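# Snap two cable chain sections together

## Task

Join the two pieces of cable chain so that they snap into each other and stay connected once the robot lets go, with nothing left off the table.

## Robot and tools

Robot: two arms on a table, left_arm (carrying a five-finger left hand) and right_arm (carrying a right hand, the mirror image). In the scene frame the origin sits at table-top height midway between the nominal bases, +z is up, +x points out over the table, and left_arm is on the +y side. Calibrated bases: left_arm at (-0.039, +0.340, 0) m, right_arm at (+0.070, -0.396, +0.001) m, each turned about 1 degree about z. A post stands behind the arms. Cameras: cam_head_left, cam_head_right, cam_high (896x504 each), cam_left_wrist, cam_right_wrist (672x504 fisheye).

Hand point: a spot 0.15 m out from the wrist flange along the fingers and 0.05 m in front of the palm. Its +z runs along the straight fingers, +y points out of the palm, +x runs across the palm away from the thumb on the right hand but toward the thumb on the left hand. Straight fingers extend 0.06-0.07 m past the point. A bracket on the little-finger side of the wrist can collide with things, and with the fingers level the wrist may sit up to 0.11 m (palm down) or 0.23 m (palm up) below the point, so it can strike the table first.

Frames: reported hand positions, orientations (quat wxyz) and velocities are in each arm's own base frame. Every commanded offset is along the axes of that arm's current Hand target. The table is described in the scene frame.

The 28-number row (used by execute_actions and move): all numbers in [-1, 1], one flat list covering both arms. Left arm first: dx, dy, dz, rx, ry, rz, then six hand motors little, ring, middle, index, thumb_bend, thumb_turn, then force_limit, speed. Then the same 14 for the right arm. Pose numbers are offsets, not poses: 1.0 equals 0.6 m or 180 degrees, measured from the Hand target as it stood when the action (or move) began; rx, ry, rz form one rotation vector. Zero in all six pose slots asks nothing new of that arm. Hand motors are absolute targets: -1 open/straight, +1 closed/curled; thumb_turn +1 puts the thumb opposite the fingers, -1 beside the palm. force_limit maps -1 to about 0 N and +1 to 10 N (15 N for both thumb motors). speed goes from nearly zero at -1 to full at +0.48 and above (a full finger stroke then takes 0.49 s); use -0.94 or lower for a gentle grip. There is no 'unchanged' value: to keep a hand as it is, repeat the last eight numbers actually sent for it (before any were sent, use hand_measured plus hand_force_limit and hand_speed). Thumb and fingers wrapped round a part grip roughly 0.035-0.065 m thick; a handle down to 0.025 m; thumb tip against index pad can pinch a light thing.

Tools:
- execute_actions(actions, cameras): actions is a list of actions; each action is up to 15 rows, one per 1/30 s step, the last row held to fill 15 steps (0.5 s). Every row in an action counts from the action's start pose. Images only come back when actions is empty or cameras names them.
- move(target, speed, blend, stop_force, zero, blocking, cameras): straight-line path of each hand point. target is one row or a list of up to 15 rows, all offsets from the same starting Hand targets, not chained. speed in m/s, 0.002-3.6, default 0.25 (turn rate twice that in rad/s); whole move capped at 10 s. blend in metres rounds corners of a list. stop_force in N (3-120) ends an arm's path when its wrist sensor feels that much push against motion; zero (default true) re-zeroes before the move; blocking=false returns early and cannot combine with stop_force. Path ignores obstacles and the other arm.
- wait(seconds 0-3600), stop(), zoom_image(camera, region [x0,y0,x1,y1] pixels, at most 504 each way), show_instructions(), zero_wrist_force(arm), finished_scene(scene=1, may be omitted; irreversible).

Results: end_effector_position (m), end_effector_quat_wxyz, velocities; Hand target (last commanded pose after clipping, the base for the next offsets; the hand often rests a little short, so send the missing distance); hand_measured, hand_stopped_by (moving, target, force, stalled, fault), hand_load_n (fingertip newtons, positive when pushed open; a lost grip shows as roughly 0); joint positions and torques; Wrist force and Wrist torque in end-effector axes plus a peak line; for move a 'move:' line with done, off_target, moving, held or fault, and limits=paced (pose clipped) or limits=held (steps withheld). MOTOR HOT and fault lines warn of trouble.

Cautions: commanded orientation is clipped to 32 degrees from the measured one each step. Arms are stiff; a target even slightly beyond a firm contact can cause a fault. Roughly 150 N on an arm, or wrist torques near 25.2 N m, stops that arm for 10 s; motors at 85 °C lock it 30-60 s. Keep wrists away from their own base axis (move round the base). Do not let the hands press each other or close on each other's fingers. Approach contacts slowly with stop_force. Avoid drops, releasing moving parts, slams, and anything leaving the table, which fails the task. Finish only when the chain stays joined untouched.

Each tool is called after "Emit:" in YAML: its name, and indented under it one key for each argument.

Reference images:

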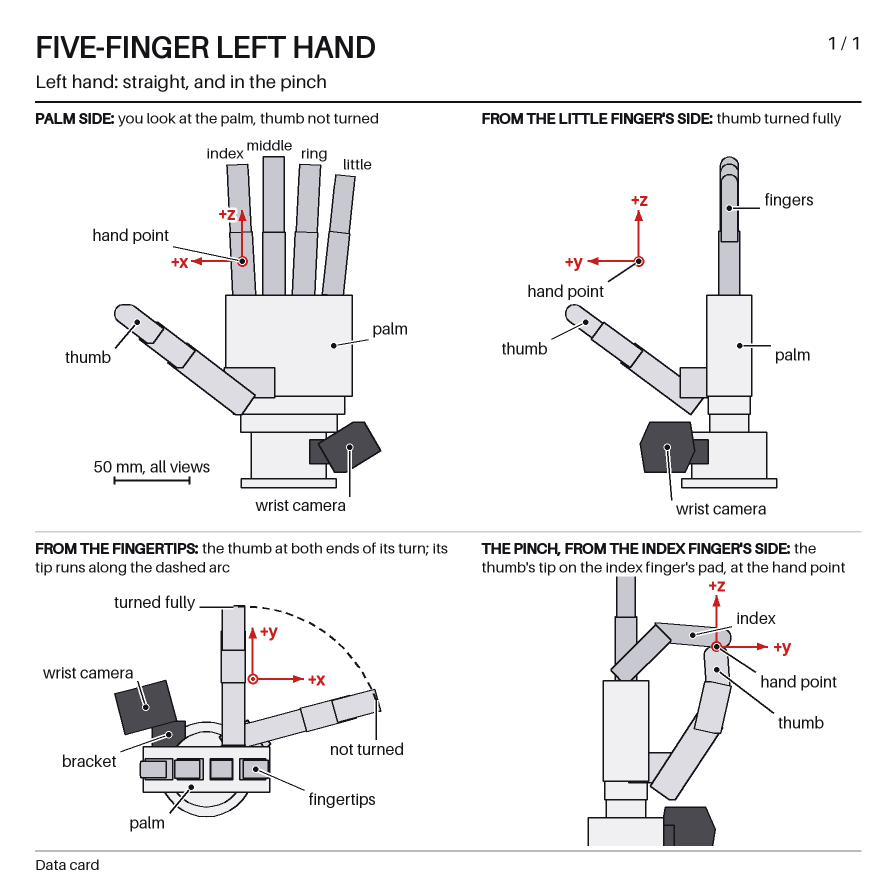

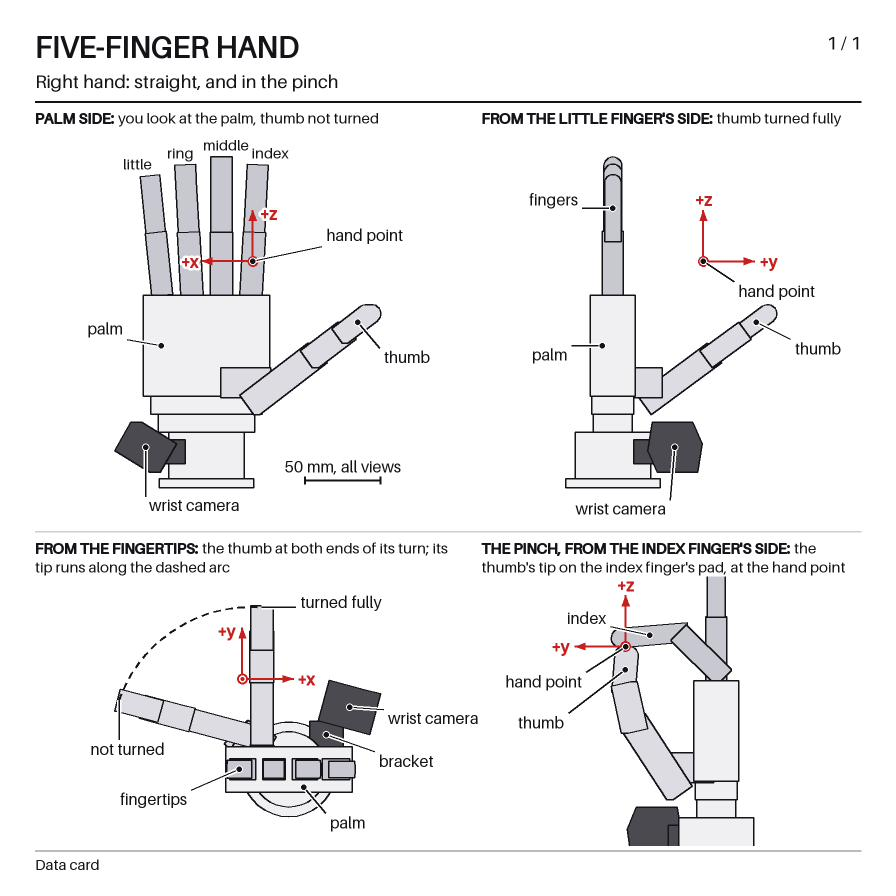

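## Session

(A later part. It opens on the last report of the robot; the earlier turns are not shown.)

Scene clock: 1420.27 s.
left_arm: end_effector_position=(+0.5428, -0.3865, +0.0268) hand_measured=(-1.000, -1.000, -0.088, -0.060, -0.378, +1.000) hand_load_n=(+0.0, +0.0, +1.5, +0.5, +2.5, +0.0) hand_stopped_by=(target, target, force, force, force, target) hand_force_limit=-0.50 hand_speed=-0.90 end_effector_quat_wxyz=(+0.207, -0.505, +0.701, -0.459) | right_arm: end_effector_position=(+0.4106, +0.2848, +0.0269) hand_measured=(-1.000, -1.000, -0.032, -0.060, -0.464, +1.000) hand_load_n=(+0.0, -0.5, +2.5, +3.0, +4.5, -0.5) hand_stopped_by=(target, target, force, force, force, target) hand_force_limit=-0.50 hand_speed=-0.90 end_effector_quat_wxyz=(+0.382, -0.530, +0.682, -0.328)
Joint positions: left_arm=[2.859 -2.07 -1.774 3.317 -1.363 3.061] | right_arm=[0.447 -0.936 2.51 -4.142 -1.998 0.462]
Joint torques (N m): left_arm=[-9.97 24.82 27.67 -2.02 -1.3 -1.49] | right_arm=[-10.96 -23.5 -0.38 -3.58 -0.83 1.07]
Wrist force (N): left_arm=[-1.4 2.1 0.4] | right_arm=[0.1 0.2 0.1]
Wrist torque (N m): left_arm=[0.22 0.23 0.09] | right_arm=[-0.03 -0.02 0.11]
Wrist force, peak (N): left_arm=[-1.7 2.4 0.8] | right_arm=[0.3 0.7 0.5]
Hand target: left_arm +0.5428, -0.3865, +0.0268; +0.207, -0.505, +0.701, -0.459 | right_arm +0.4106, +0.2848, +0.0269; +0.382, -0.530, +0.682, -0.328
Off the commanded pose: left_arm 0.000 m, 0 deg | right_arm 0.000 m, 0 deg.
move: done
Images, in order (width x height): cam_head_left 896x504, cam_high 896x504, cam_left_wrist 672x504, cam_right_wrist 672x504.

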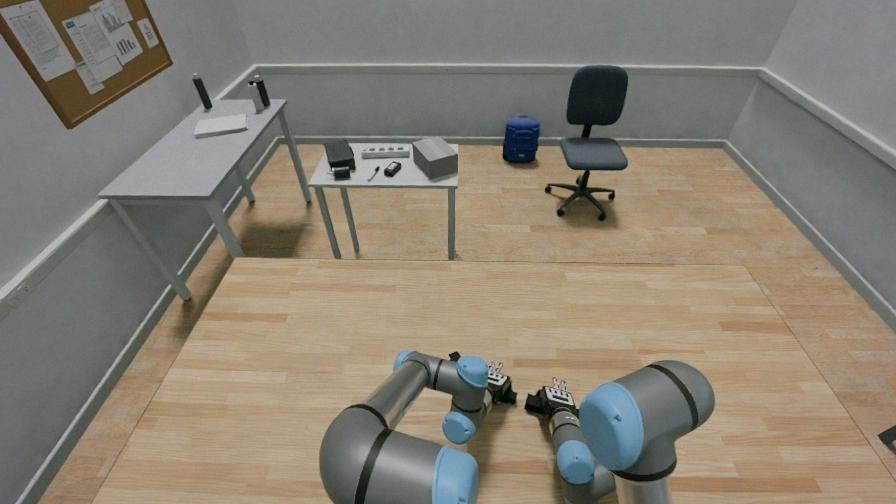

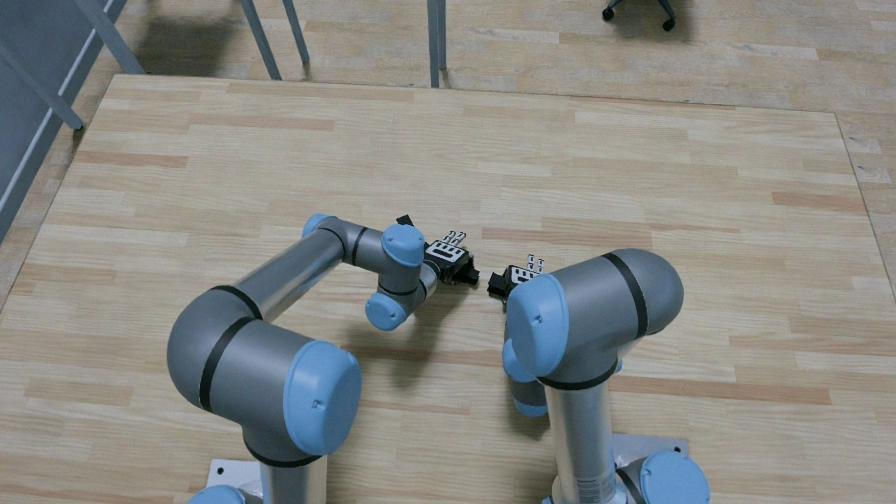

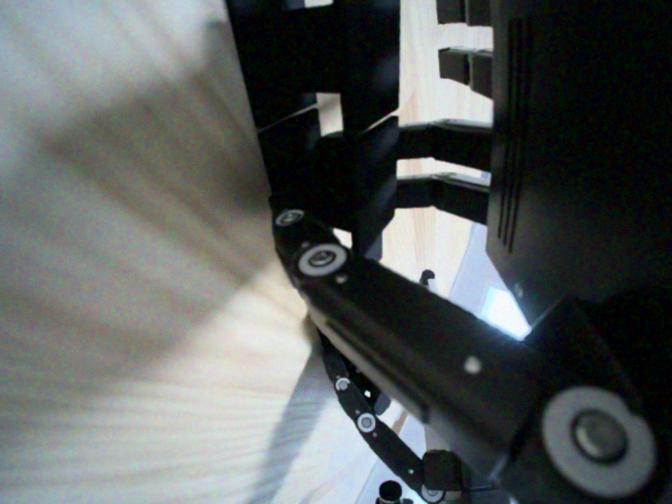

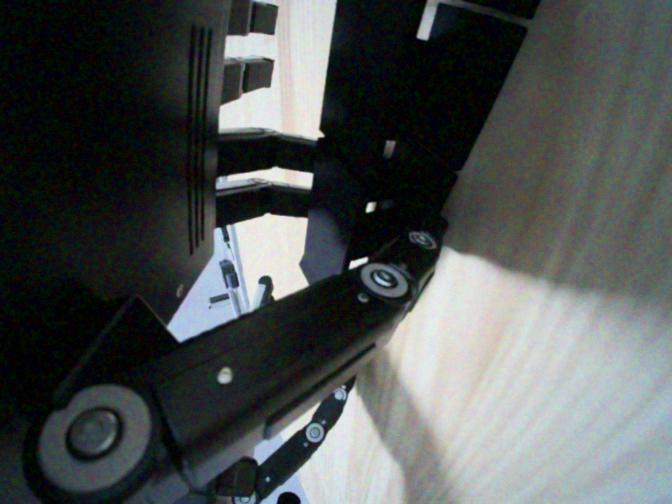

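Emit:
move:
  target:
    - [0,0,0,0,0,0,-1,-1,0.17,0.17,-0.23,1,0.0,-0.9,0,0,0,0,0,0,-1,-1,0.17,0.17,-0.23,1,0.0,-0.9]
    - [0.0005,-0.0007,0.0015,0.0053,-0.0261,-0.015,-1,-1,0.17,0.17,-0.23,1,0.0,-0.9,0,0,0,0,0,0,-1,-1,0.17,0.17,-0.23,1,0.0,-0.9]
  speed: [0.05,0.03]
  cameras: ["cam_high","cam_head_left","cam_left_wrist","cam_right_wrist"]

Emit:
zoom_image:
  camera: "cam_high"
  region: [462, 262, 486, 290]

Emit:
zoom_image:
  camera: "cam_high"
  region: [484, 268, 508, 296]

Emit:
zoom_image:
  camera: "cam_head_left"
  region: [500, 385, 545, 415]

Scene clock: 1456.83 s.
left_arm: end_effector_position=(+0.5435, -0.3871, +0.0268) hand_measured=(-1.000, -1.000, -0.062, -0.014, -0.358, +1.000) hand_load_n=(+0.0, +0.0, +6.5, +5.5, +7.0, -2.0) hand_stopped_by=(target, target, force, force, force, target) hand_force_limit=0.00 hand_speed=-0.90 end_effector_quat_wxyz=(+0.229, -0.538, +0.676, -0.449) | right_arm: end_effector_position=(+0.4106, +0.2848, +0.0269) hand_measured=(-1.000, -1.000, -0.006, -0.042, -0.448, +1.000) hand_load_n=(+0.0, +0.0, +6.0, +5.0, +7.5, -1.0) hand_stopped_by=(target, target, force, force, force, target) hand_force_limit=0.00 hand_speed=-0.90 end_effector_quat_wxyz=(+0.382, -0.530, +0.682, -0.328)
Joint positions: left_arm=[2.819 -2.066 -1.779 3.328 -1.48 2.993] | right_arm=[0.447 -0.936 2.51 -4.142 -1.998 0.462]
Joint torques (N m): left_arm=[-11.1 47.23 4.11 1.45 -1.17 -1.05] | right_arm=[-7.74 -29.2 -4.28 -3.32 -0.82 0.59]
Wrist force (N): left_arm=[-1.0 -3.9 -0.6] | right_arm=[-0.4 -1.6 -0.9]
Wrist torque (N m): left_arm=[-0.22 0.22 0.26] | right_arm=[-0.11 -0.01 0.11]
Wrist force, peak (N): left_arm=[1.6 -3.6 -1.5] | right_arm=[-0.6 -2.0 -0.7]
Hand target: left_arm +0.5435, -0.3871, +0.0268; +0.229, -0.538, +0.676, -0.449 | right_arm +0.4106, +0.2848, +0.0269; +0.382, -0.530, +0.682, -0.328
Off the commanded pose: left_arm 0.000 m, 0 deg | right_arm 0.000 m, 0 deg.
move: done
Images, in order (width x height): cam_head_left 896x504, cam_high 896x504, cam_left_wrist 672x504, cam_right_wrist 672x504.

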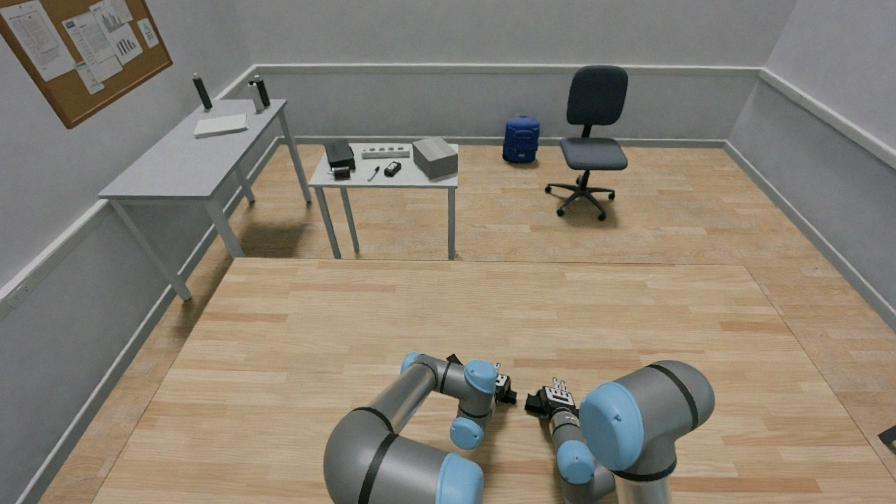

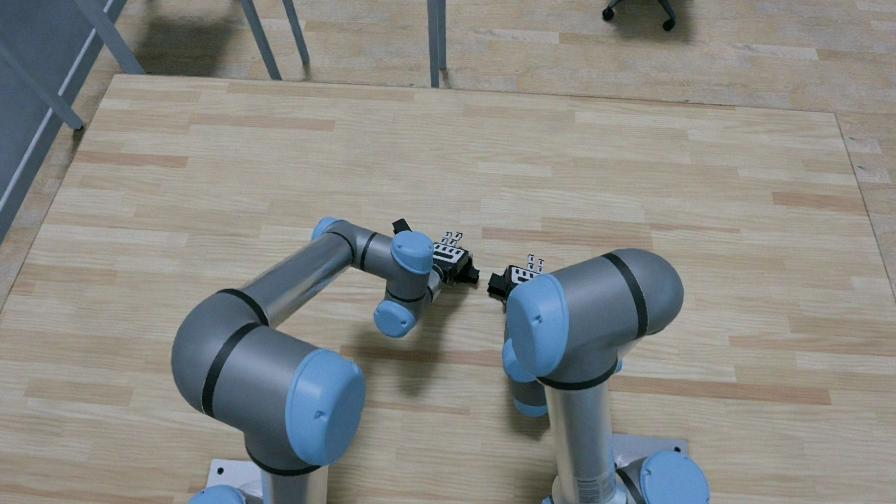

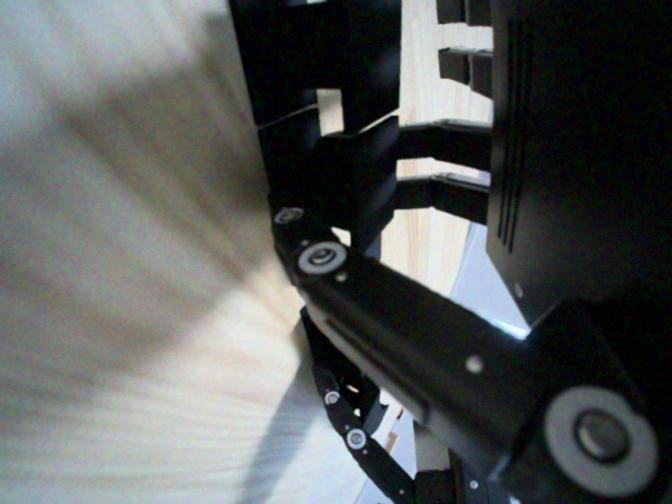

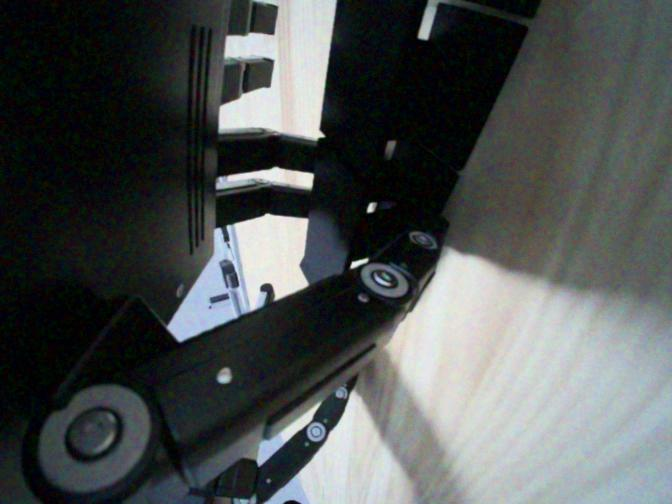

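Scaled by 18.000 from the camera's image (finer frame: 1280x720).

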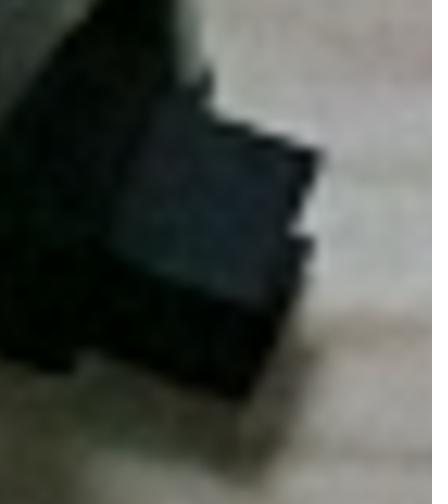

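Scaled by 18.000 from the camera's image (finer frame: 1280x720).

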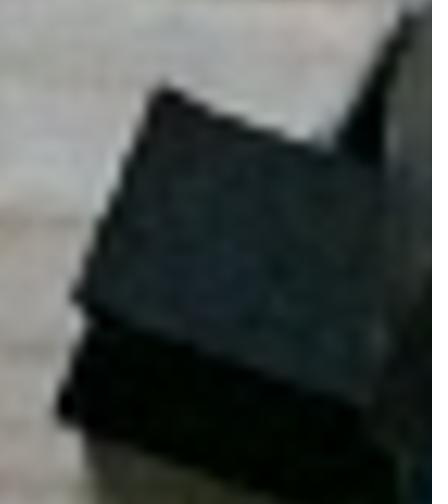

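Scaled by 11.200 from the camera's image (finer frame: 1280x720).

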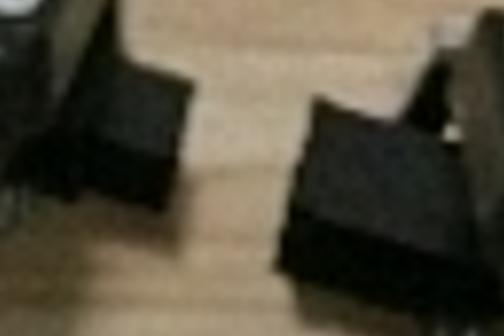

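Emit:
move:
  target: [0.0410,0.0063,0.0036,0,0,0,-1,-1,0.17,0.17,-0.23,1,0.0,-0.9,0,0,0,0,0,0,-1,-1,0.17,0.17,-0.23,1,0.0,-0.9]
  speed: [0.02]
  stop_force: 10
  cameras: ["cam_high","cam_head_left","cam_left_wrist","cam_right_wrist"]

Emit:
zoom_image:
  camera: "cam_high"
  region: [466, 260, 502, 296]

Emit:
zoom_image:
  camera: "cam_head_left"
  region: [500, 385, 545, 415]

Emit:
zoom_image:
  camera: "cam_left_wrist"
  region: [250, 150, 500, 400]

Emit:
zoom_image:
  camera: "cam_right_wrist"
  region: [200, 180, 400, 380]

Scene clock: 1480.27 s.
left_arm: end_effector_position=(+0.5355, -0.4108, +0.0267) hand_measured=(-1.000, -1.000, -0.062, -0.014, -0.358, +1.000) hand_load_n=(+0.0, +0.0, +6.0, +5.0, +7.5, -1.0) hand_stopped_by=(target, target, force, force, force, target) hand_force_limit=0.00 hand_speed=-0.90 end_effector_quat_wxyz=(+0.229, -0.538, +0.676, -0.449) | right_arm: end_effector_position=(+0.4106, +0.2848, +0.0269) hand_measured=(-1.000, -1.000, -0.006, -0.042, -0.448, +1.000) hand_load_n=(+0.0, +0.0, +6.0, +5.0, +7.5, -1.0) hand_stopped_by=(target, target, force, force, force, target) hand_force_limit=0.00 hand_speed=-0.90 end_effector_quat_wxyz=(+0.382, -0.530, +0.682, -0.328)
Joint positions: left_arm=[2.765 -2.08 -1.755 3.32 -1.528 2.965] | right_arm=[0.447 -0.936 2.51 -4.142 -1.998 0.462]
Joint torques (N m): left_arm=[-11.14 22.97 25.76 -2.22 -1.2 -1.46] | right_arm=[-5.86 -33.65 -6.89 -2.97 -0.83 0.25]
Wrist force (N): left_arm=[-2.6 -2.1 -0.5] | right_arm=[-0.6 -1.2 -0.3]
Wrist torque (N m): left_arm=[-0.12 0.25 0.19] | right_arm=[-0.11 0.03 0.09]
Wrist force, peak (N): left_arm=[-0.9 -4.2 -0.8] | right_arm=[-0.5 -2.0 -0.7]
Hand target: left_arm +0.5355, -0.4108, +0.0267; +0.229, -0.538, +0.676, -0.449 | right_arm +0.4106, +0.2848, +0.0269; +0.382, -0.530, +0.682, -0.328
Off the commanded pose: left_arm 0.000 m, 0 deg | right_arm 0.000 m, 0 deg.
move: done
Images, in order (width x height): cam_head_left 896x504, cam_high 896x504, cam_left_wrist 672x504, cam_right_wrist 672x504.

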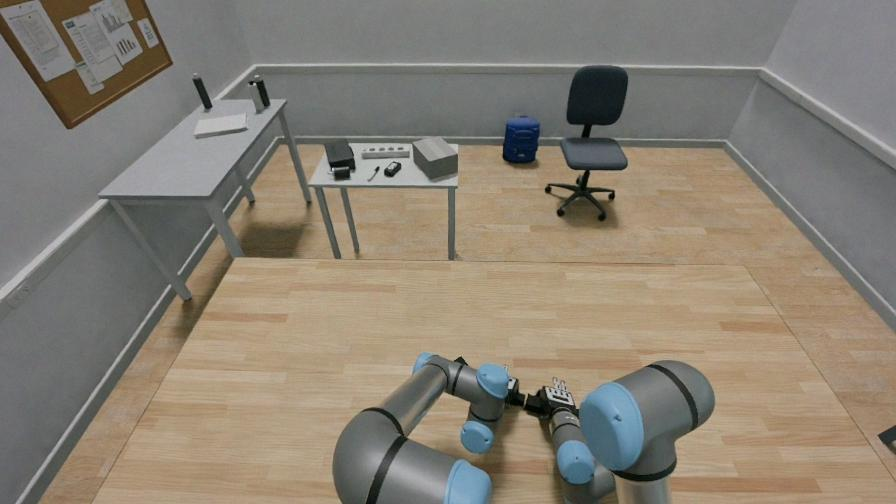

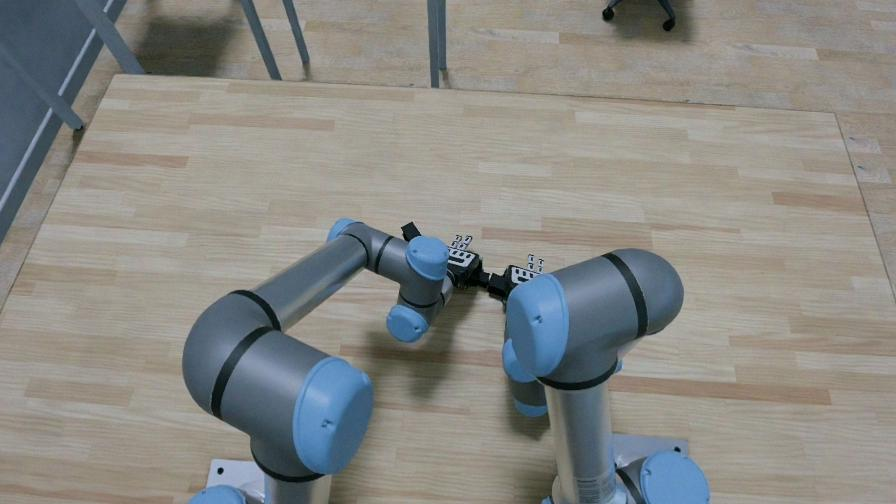

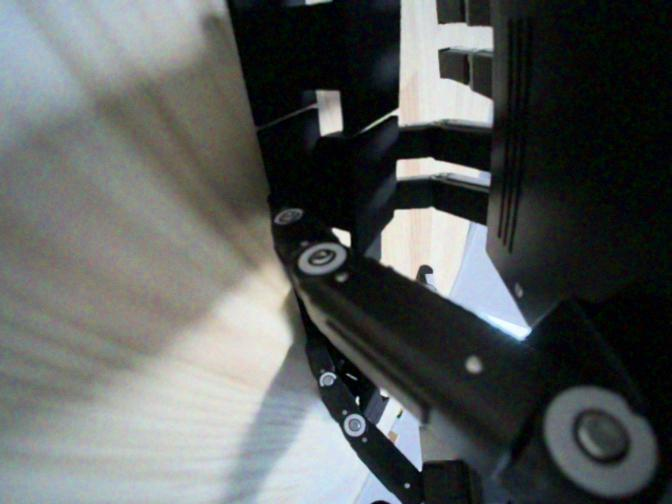

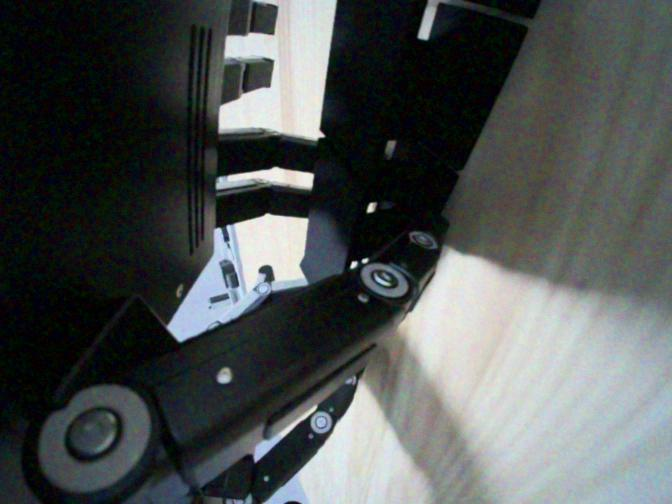

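Scaled by 14.000 from the camera's image (finer frame: 1280x720).

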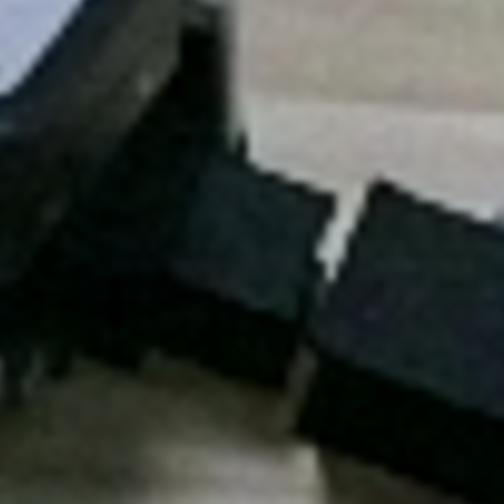

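Scaled by 11.200 from the camera's image (finer frame: 1280x720).

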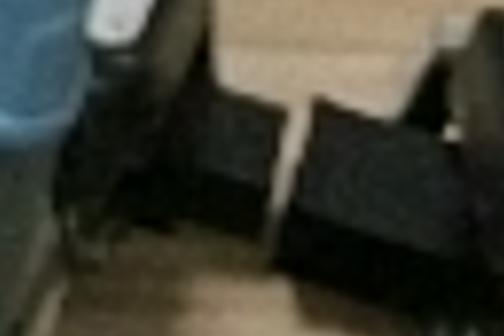

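Scaled by 2.016 from the camera's image (finer frame: 960x720).

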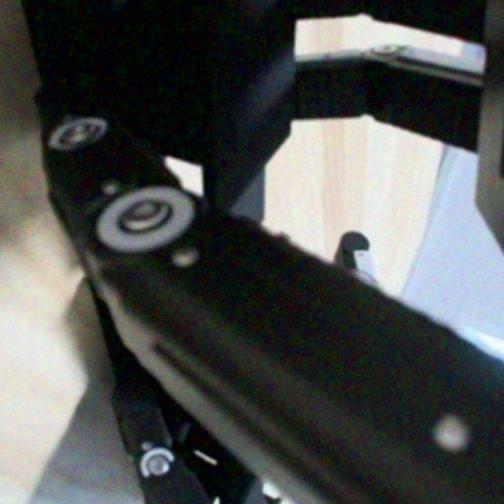

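Scaled by 2.520 from the camera's image (finer frame: 960x720).

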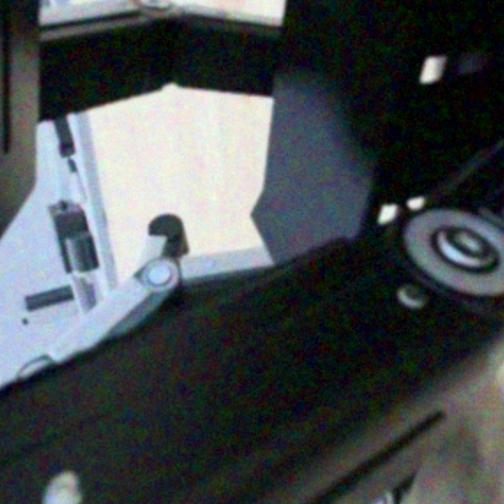

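Emit:
move:
  target: [0.0197,0.0035,0.0010,0,0,0,-1,-1,0.17,0.17,-0.23,1,0.0,-0.9,0,0,0,0,0,0,-1,-1,0.17,0.17,-0.23,1,0.0,-0.9]
  speed: [0.01]
  stop_force: 8
  cameras: ["cam_high","cam_head_left"]

Emit:
zoom_image:
  camera: "cam_high"
  region: [466, 260, 502, 296]

Emit:
zoom_image:
  camera: "cam_head_left"
  region: [500, 385, 545, 415]

Scene clock: 1499.13 s.
left_arm: end_effector_position=(+0.5312, -0.4220, +0.0267) hand_measured=(-1.000, -1.000, -0.062, -0.014, -0.358, +1.000) hand_load_n=(+0.0, +0.0, +6.5, +5.5, +7.0, -1.5) hand_stopped_by=(target, target, force, force, force, target) hand_force_limit=0.00 hand_speed=-0.90 end_effector_quat_wxyz=(+0.229, -0.538, +0.676, -0.449) | right_arm: end_effector_position=(+0.4106, +0.2848, +0.0269) hand_measured=(-1.000, -1.000, -0.006, -0.042, -0.448, +1.000) hand_load_n=(+0.0, +0.0, +6.0, +5.0, +7.5, -1.0) hand_stopped_by=(target, target, force, force, force, target) hand_force_limit=0.00 hand_speed=-0.90 end_effector_quat_wxyz=(+0.382, -0.530, +0.682, -0.328)
Joint positions: left_arm=[2.738 -2.087 -1.744 3.316 -1.551 2.953] | right_arm=[0.447 -0.936 2.51 -4.142 -1.998 0.462]
Joint torques (N m): left_arm=[-11.33 22.21 26.35 -2.41 -1.27 -1.4] | right_arm=[-3.28 -33.64 -7.19 -2.49 -0.71 -0.38]
Wrist force (N): left_arm=[-2.1 -3.4 -1.5] | right_arm=[-0.5 -1.6 -0.5]
Wrist torque (N m): left_arm=[-0.20 0.18 0.24] | right_arm=[-0.16 0.00 0.09]
Wrist force, peak (N): left_arm=[-2.4 -3.5 -1.7] | right_arm=[-0.5 -1.8 -1.0]
Hand target: left_arm +0.5312, -0.4220, +0.0267; +0.229, -0.538, +0.676, -0.449 | right_arm +0.4106, +0.2848, +0.0269; +0.382, -0.530, +0.682, -0.328
Off the commanded pose: left_arm 0.000 m, 0 deg | right_arm 0.000 m, 0 deg.
move: done
Images, in order (width x height): cam_head_left 896x504, cam_high 896x504.

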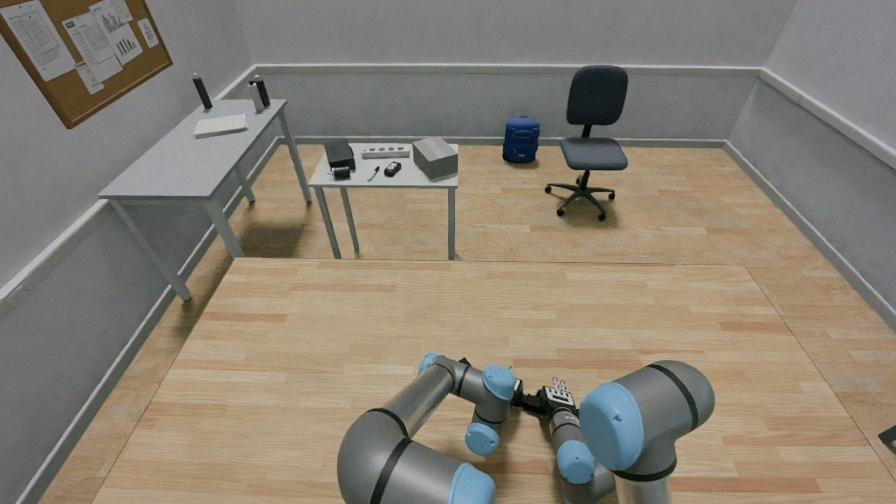

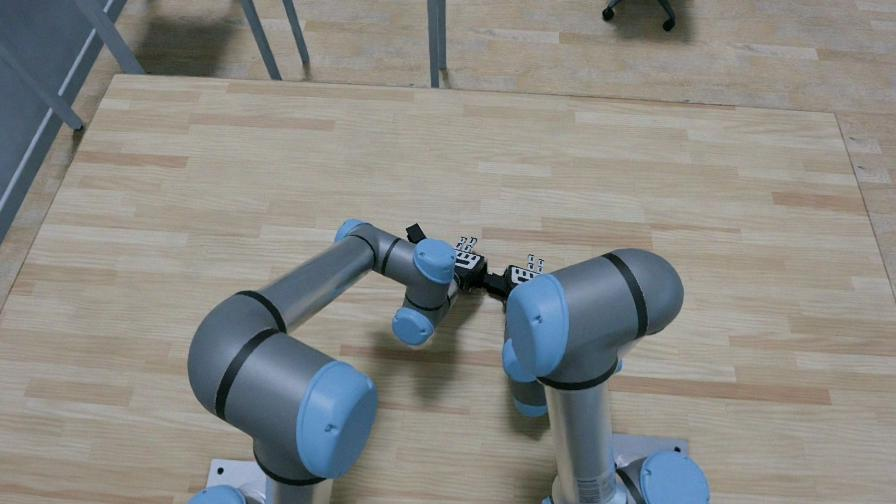

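Scaled by 14.000 from the camera's image (finer frame: 1280x720).

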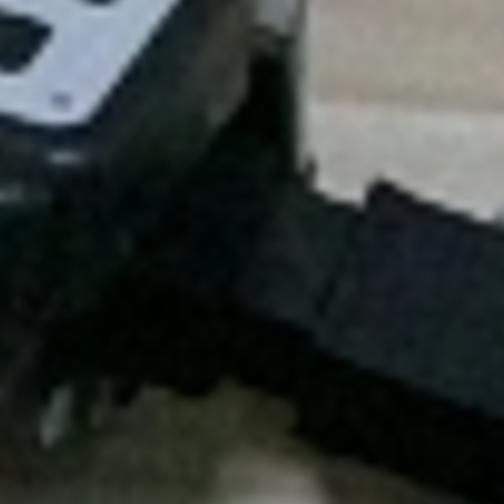

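Scaled by 11.200 from the camera's image (finer frame: 1280x720).

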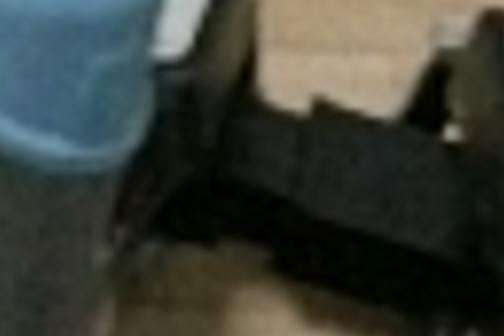

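Emit:
move:
  target: [0.0131,0.0020,0.0012,0,0,0,-1,-1,0.17,0.17,-0.23,1,0.0,-0.9,0,0,0,0,0,0,-1,-1,0.17,0.17,-0.23,1,0.0,-0.9]
  speed: [0.01]
  stop_force: 12
  cameras: ["cam_high","cam_head_left","cam_left_wrist","cam_right_wrist"]

Emit:
zoom_image:
  camera: "cam_high"
  region: [466, 260, 502, 296]

Emit:
zoom_image:
  camera: "cam_head_left"
  region: [500, 385, 545, 415]

Scene clock: 1512.93 s.
left_arm: end_effector_position=(+0.5286, -0.4296, +0.0267) hand_measured=(-1.000, -1.000, -0.062, -0.014, -0.358, +1.000) hand_load_n=(+0.0, +0.0, +6.5, +5.0, +7.0, -2.0) hand_stopped_by=(target, target, force, force, force, target) hand_force_limit=0.00 hand_speed=-0.90 end_effector_quat_wxyz=(+0.229, -0.538, +0.676, -0.449) | right_arm: end_effector_position=(+0.4106, +0.2848, +0.0269) hand_measured=(-1.000, -1.000, -0.006, -0.042, -0.448, +1.000) hand_load_n=(+0.0, -0.5, +6.0, +5.0, +7.0, -1.0) hand_stopped_by=(target, target, force, force, force, target) hand_force_limit=0.00 hand_speed=-0.90 end_effector_quat_wxyz=(+0.382, -0.530, +0.682, -0.328)
Joint positions: left_arm=[2.721 -2.093 -1.735 3.312 -1.566 2.944] | right_arm=[0.447 -0.936 2.51 -4.142 -1.998 0.462]
Joint torques (N m): left_arm=[-10.84 22.65 25.95 -2.35 -1.13 -1.47] | right_arm=[-0.46 -33.47 -7.12 -2.34 -0.81 -0.67]
Wrist force (N): left_arm=[-2.9 -3.1 -2.1] | right_arm=[0.7 -1.1 0.4]
Wrist torque (N m): left_arm=[-0.14 0.21 0.23] | right_arm=[-0.12 -0.04 0.10]
Wrist force, peak (N): left_arm=[-2.6 -3.8 -2.8] | right_arm=[-0.6 -1.7 -1.0]
Hand target: left_arm +0.5286, -0.4296, +0.0267; +0.229, -0.538, +0.676, -0.449 | right_arm +0.4106, +0.2848, +0.0269; +0.382, -0.530, +0.682, -0.328
Off the commanded pose: left_arm 0.000 m, 0 deg | right_arm 0.000 m, 0 deg.
move: done
Images, in order (width x height): cam_head_left 896x504, cam_high 896x504, cam_left_wrist 672x504, cam_right_wrist 672x504.

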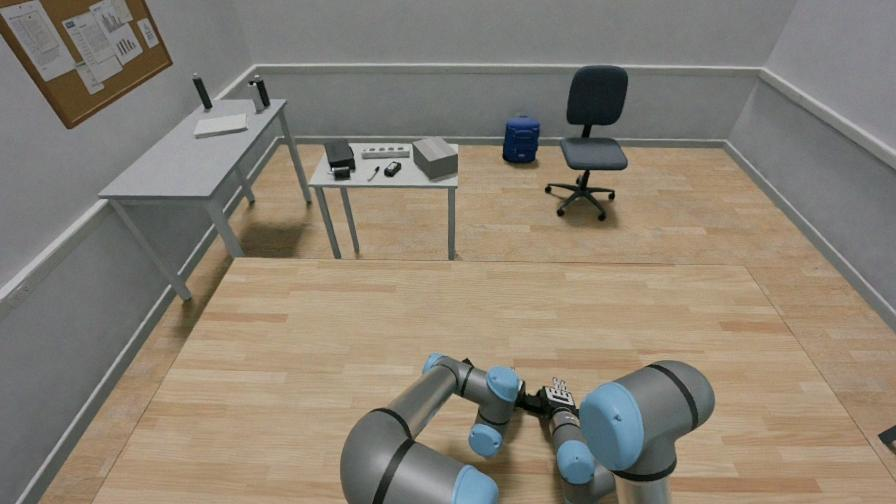

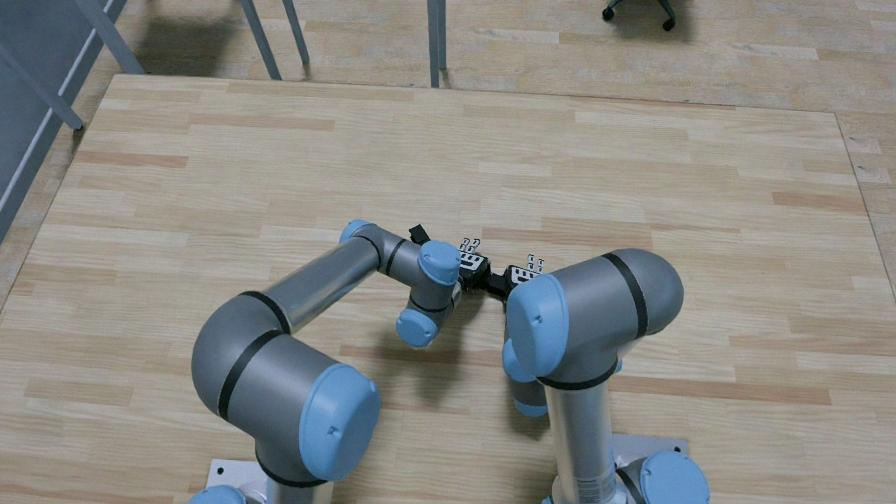

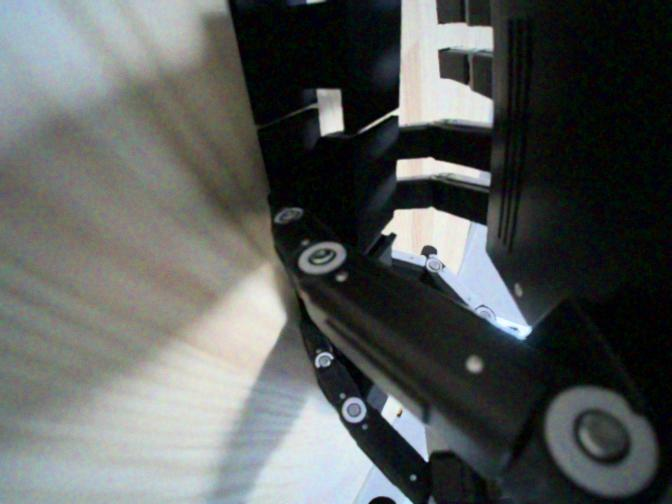

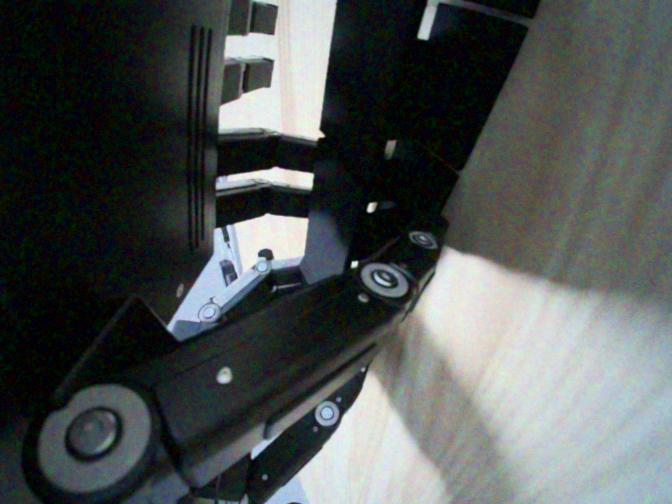

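Scaled by 14.000 from the camera's image (finer frame: 1280x720).

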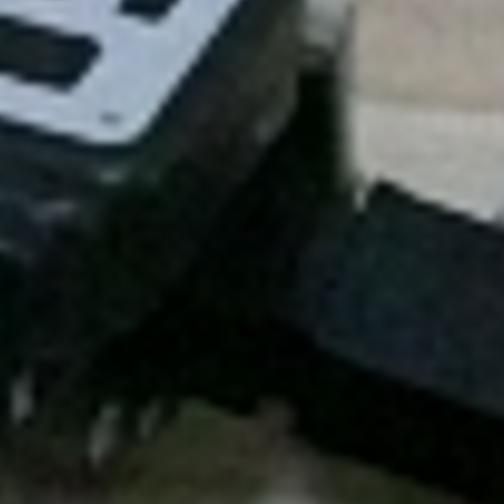

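Scaled by 11.200 from the camera's image (finer frame: 1280x720).

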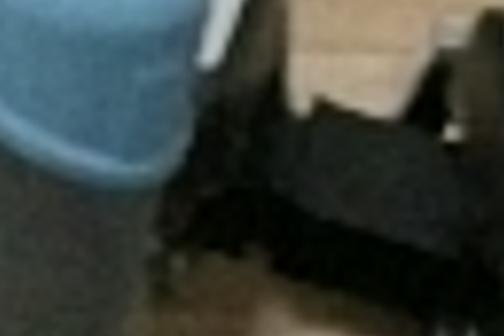

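Emit:
move:
  target: [0.0131,0.0020,0.0012,0,0,0,-1,-1,0.17,0.17,-0.23,1,0.0,-0.9,0,0,0,0,0,0,-1,-1,0.17,0.17,-0.23,1,0.0,-0.9]
  speed: [0.008]
  stop_force: 15
  cameras: ["cam_high","cam_head_left","cam_left_wrist","cam_right_wrist"]

Emit:
zoom_image:
  camera: "cam_high"
  region: [466, 260, 502, 296]

Emit:
zoom_image:
  camera: "cam_left_wrist"
  region: [330, 180, 500, 350]

Emit:
zoom_image:
  camera: "cam_right_wrist"
  region: [180, 180, 380, 350]

Scene clock: 1526.60 s.
left_arm: end_effector_position=(+0.5261, -0.4371, +0.0267) hand_measured=(-1.000, -1.000, -0.062, -0.014, -0.358, +1.000) hand_load_n=(+0.0, +0.0, +6.0, +0.0, +8.0, -2.5) hand_stopped_by=(target, target, force, force, force, target) hand_force_limit=0.00 hand_speed=-0.90 end_effector_quat_wxyz=(+0.229, -0.538, +0.676, -0.449) | right_arm: end_effector_position=(+0.4106, +0.2848, +0.0269) hand_measured=(-1.000, -1.000, -0.006, -0.042, -0.448, +1.000) hand_load_n=(+0.0, +0.0, +5.5, +4.0, +7.5, -1.5) hand_stopped_by=(target, target, force, force, force, target) hand_force_limit=0.00 hand_speed=-0.90 end_effector_quat_wxyz=(+0.382, -0.530, +0.682, -0.328)
Joint positions: left_arm=[2.704 -2.098 -1.725 3.308 -1.581 2.936] | right_arm=[0.447 -0.936 2.51 -4.142 -1.998 0.462]
Joint torques (N m): left_arm=[-14.59 25.65 28.49 -1.39 0.28 -1.95] | right_arm=[1.52 -33.26 -6.79 -1.87 2.45 -1.06]
Wrist force (N): left_arm=[-9.7 1.0 -1.2] | right_arm=[7.7 -1.0 0.2]
Wrist torque (N m): left_arm=[0.19 0.48 0.12] | right_arm=[-0.08 -0.04 0.06]
Wrist force, peak (N): left_arm=[-9.9 1.5 -1.0] | right_arm=[7.9 -1.5 0.0]
Hand target: left_arm +0.5261, -0.4371, +0.0267; +0.229, -0.538, +0.676, -0.449 | right_arm +0.4106, +0.2848, +0.0269; +0.382, -0.530, +0.682, -0.328
Off the commanded pose: left_arm 0.000 m, 0 deg | right_arm 0.000 m, 0 deg.
move: done
Images, in order (width x height): cam_head_left 896x504, cam_high 896x504, cam_left_wrist 672x504, cam_right_wrist 672x504.

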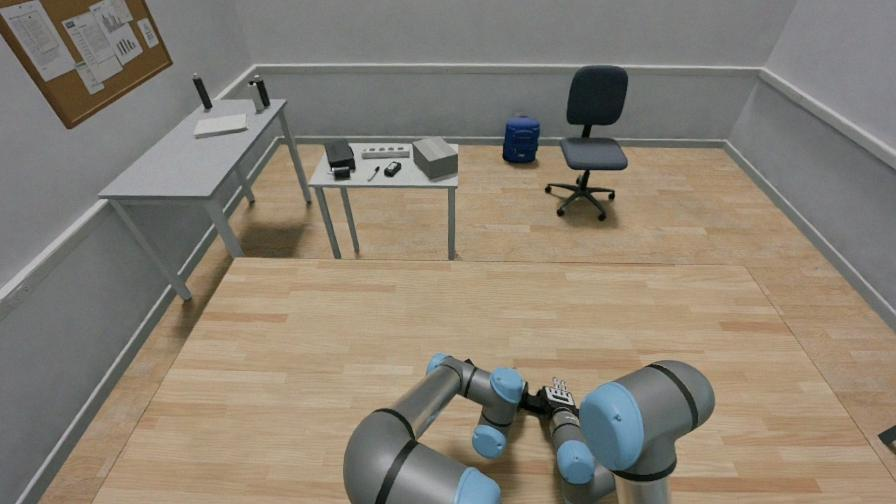

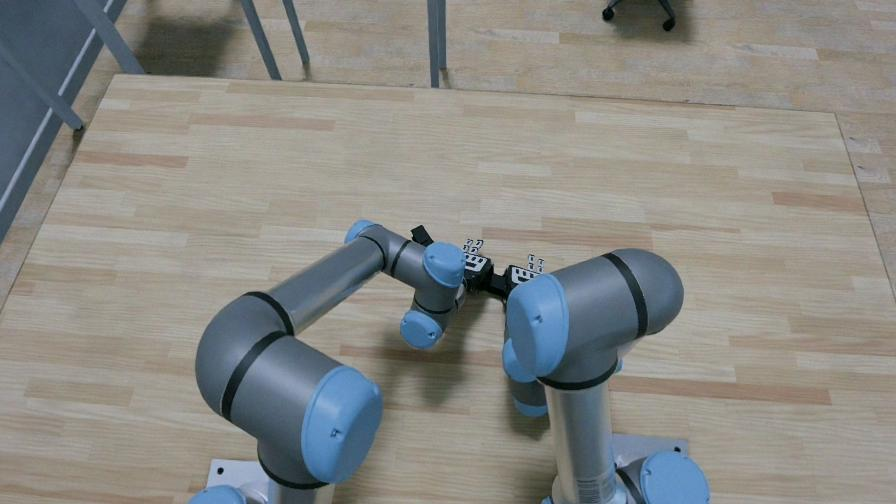

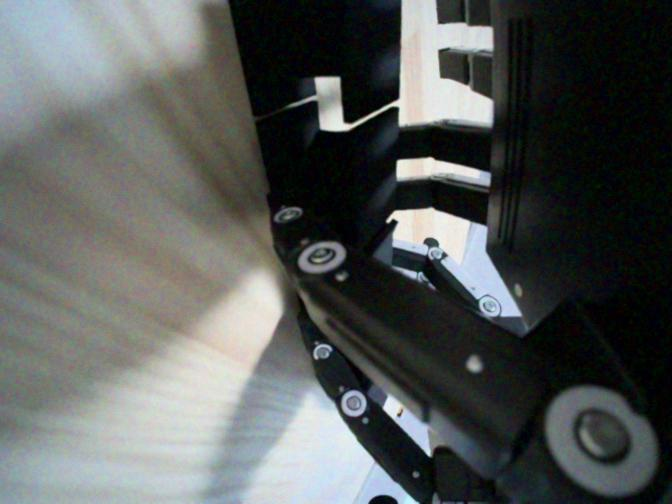

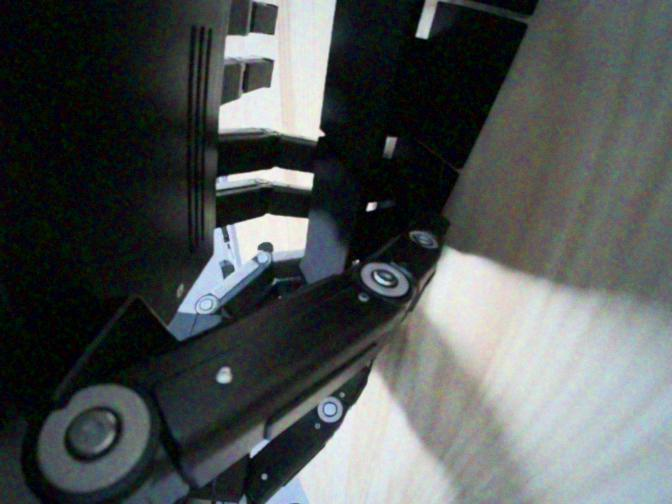

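Scaled by 14.000 from the camera's image (finer frame: 1280x720).

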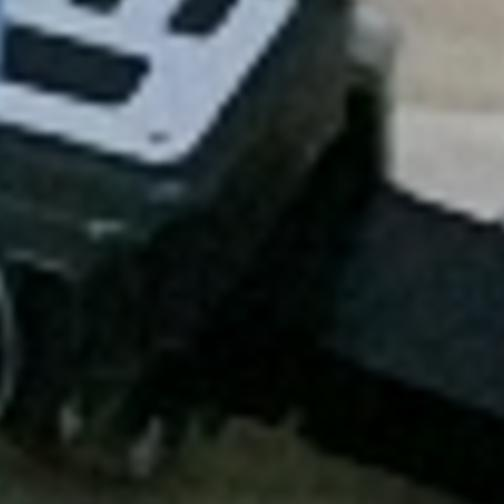

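Scaled by 2.965 from the camera's image (finer frame: 960x720).

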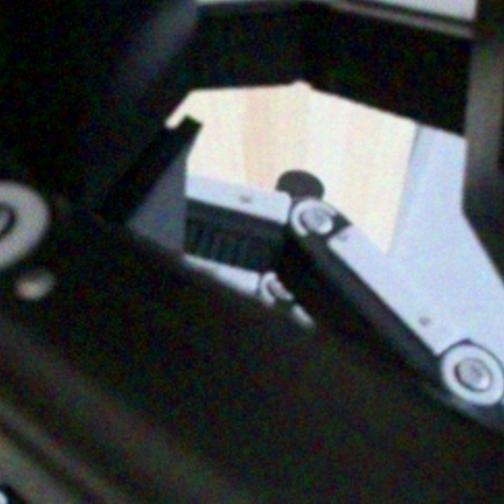

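Scaled by 2.520 from the camera's image (finer frame: 960x720).

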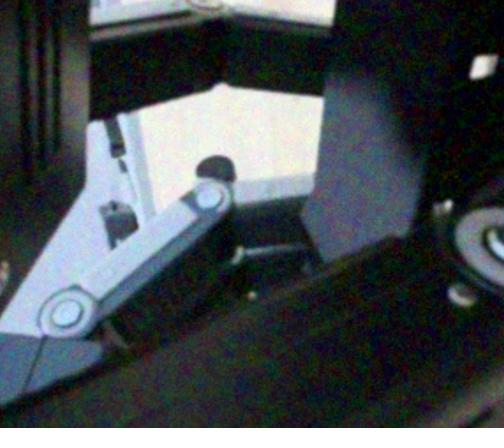

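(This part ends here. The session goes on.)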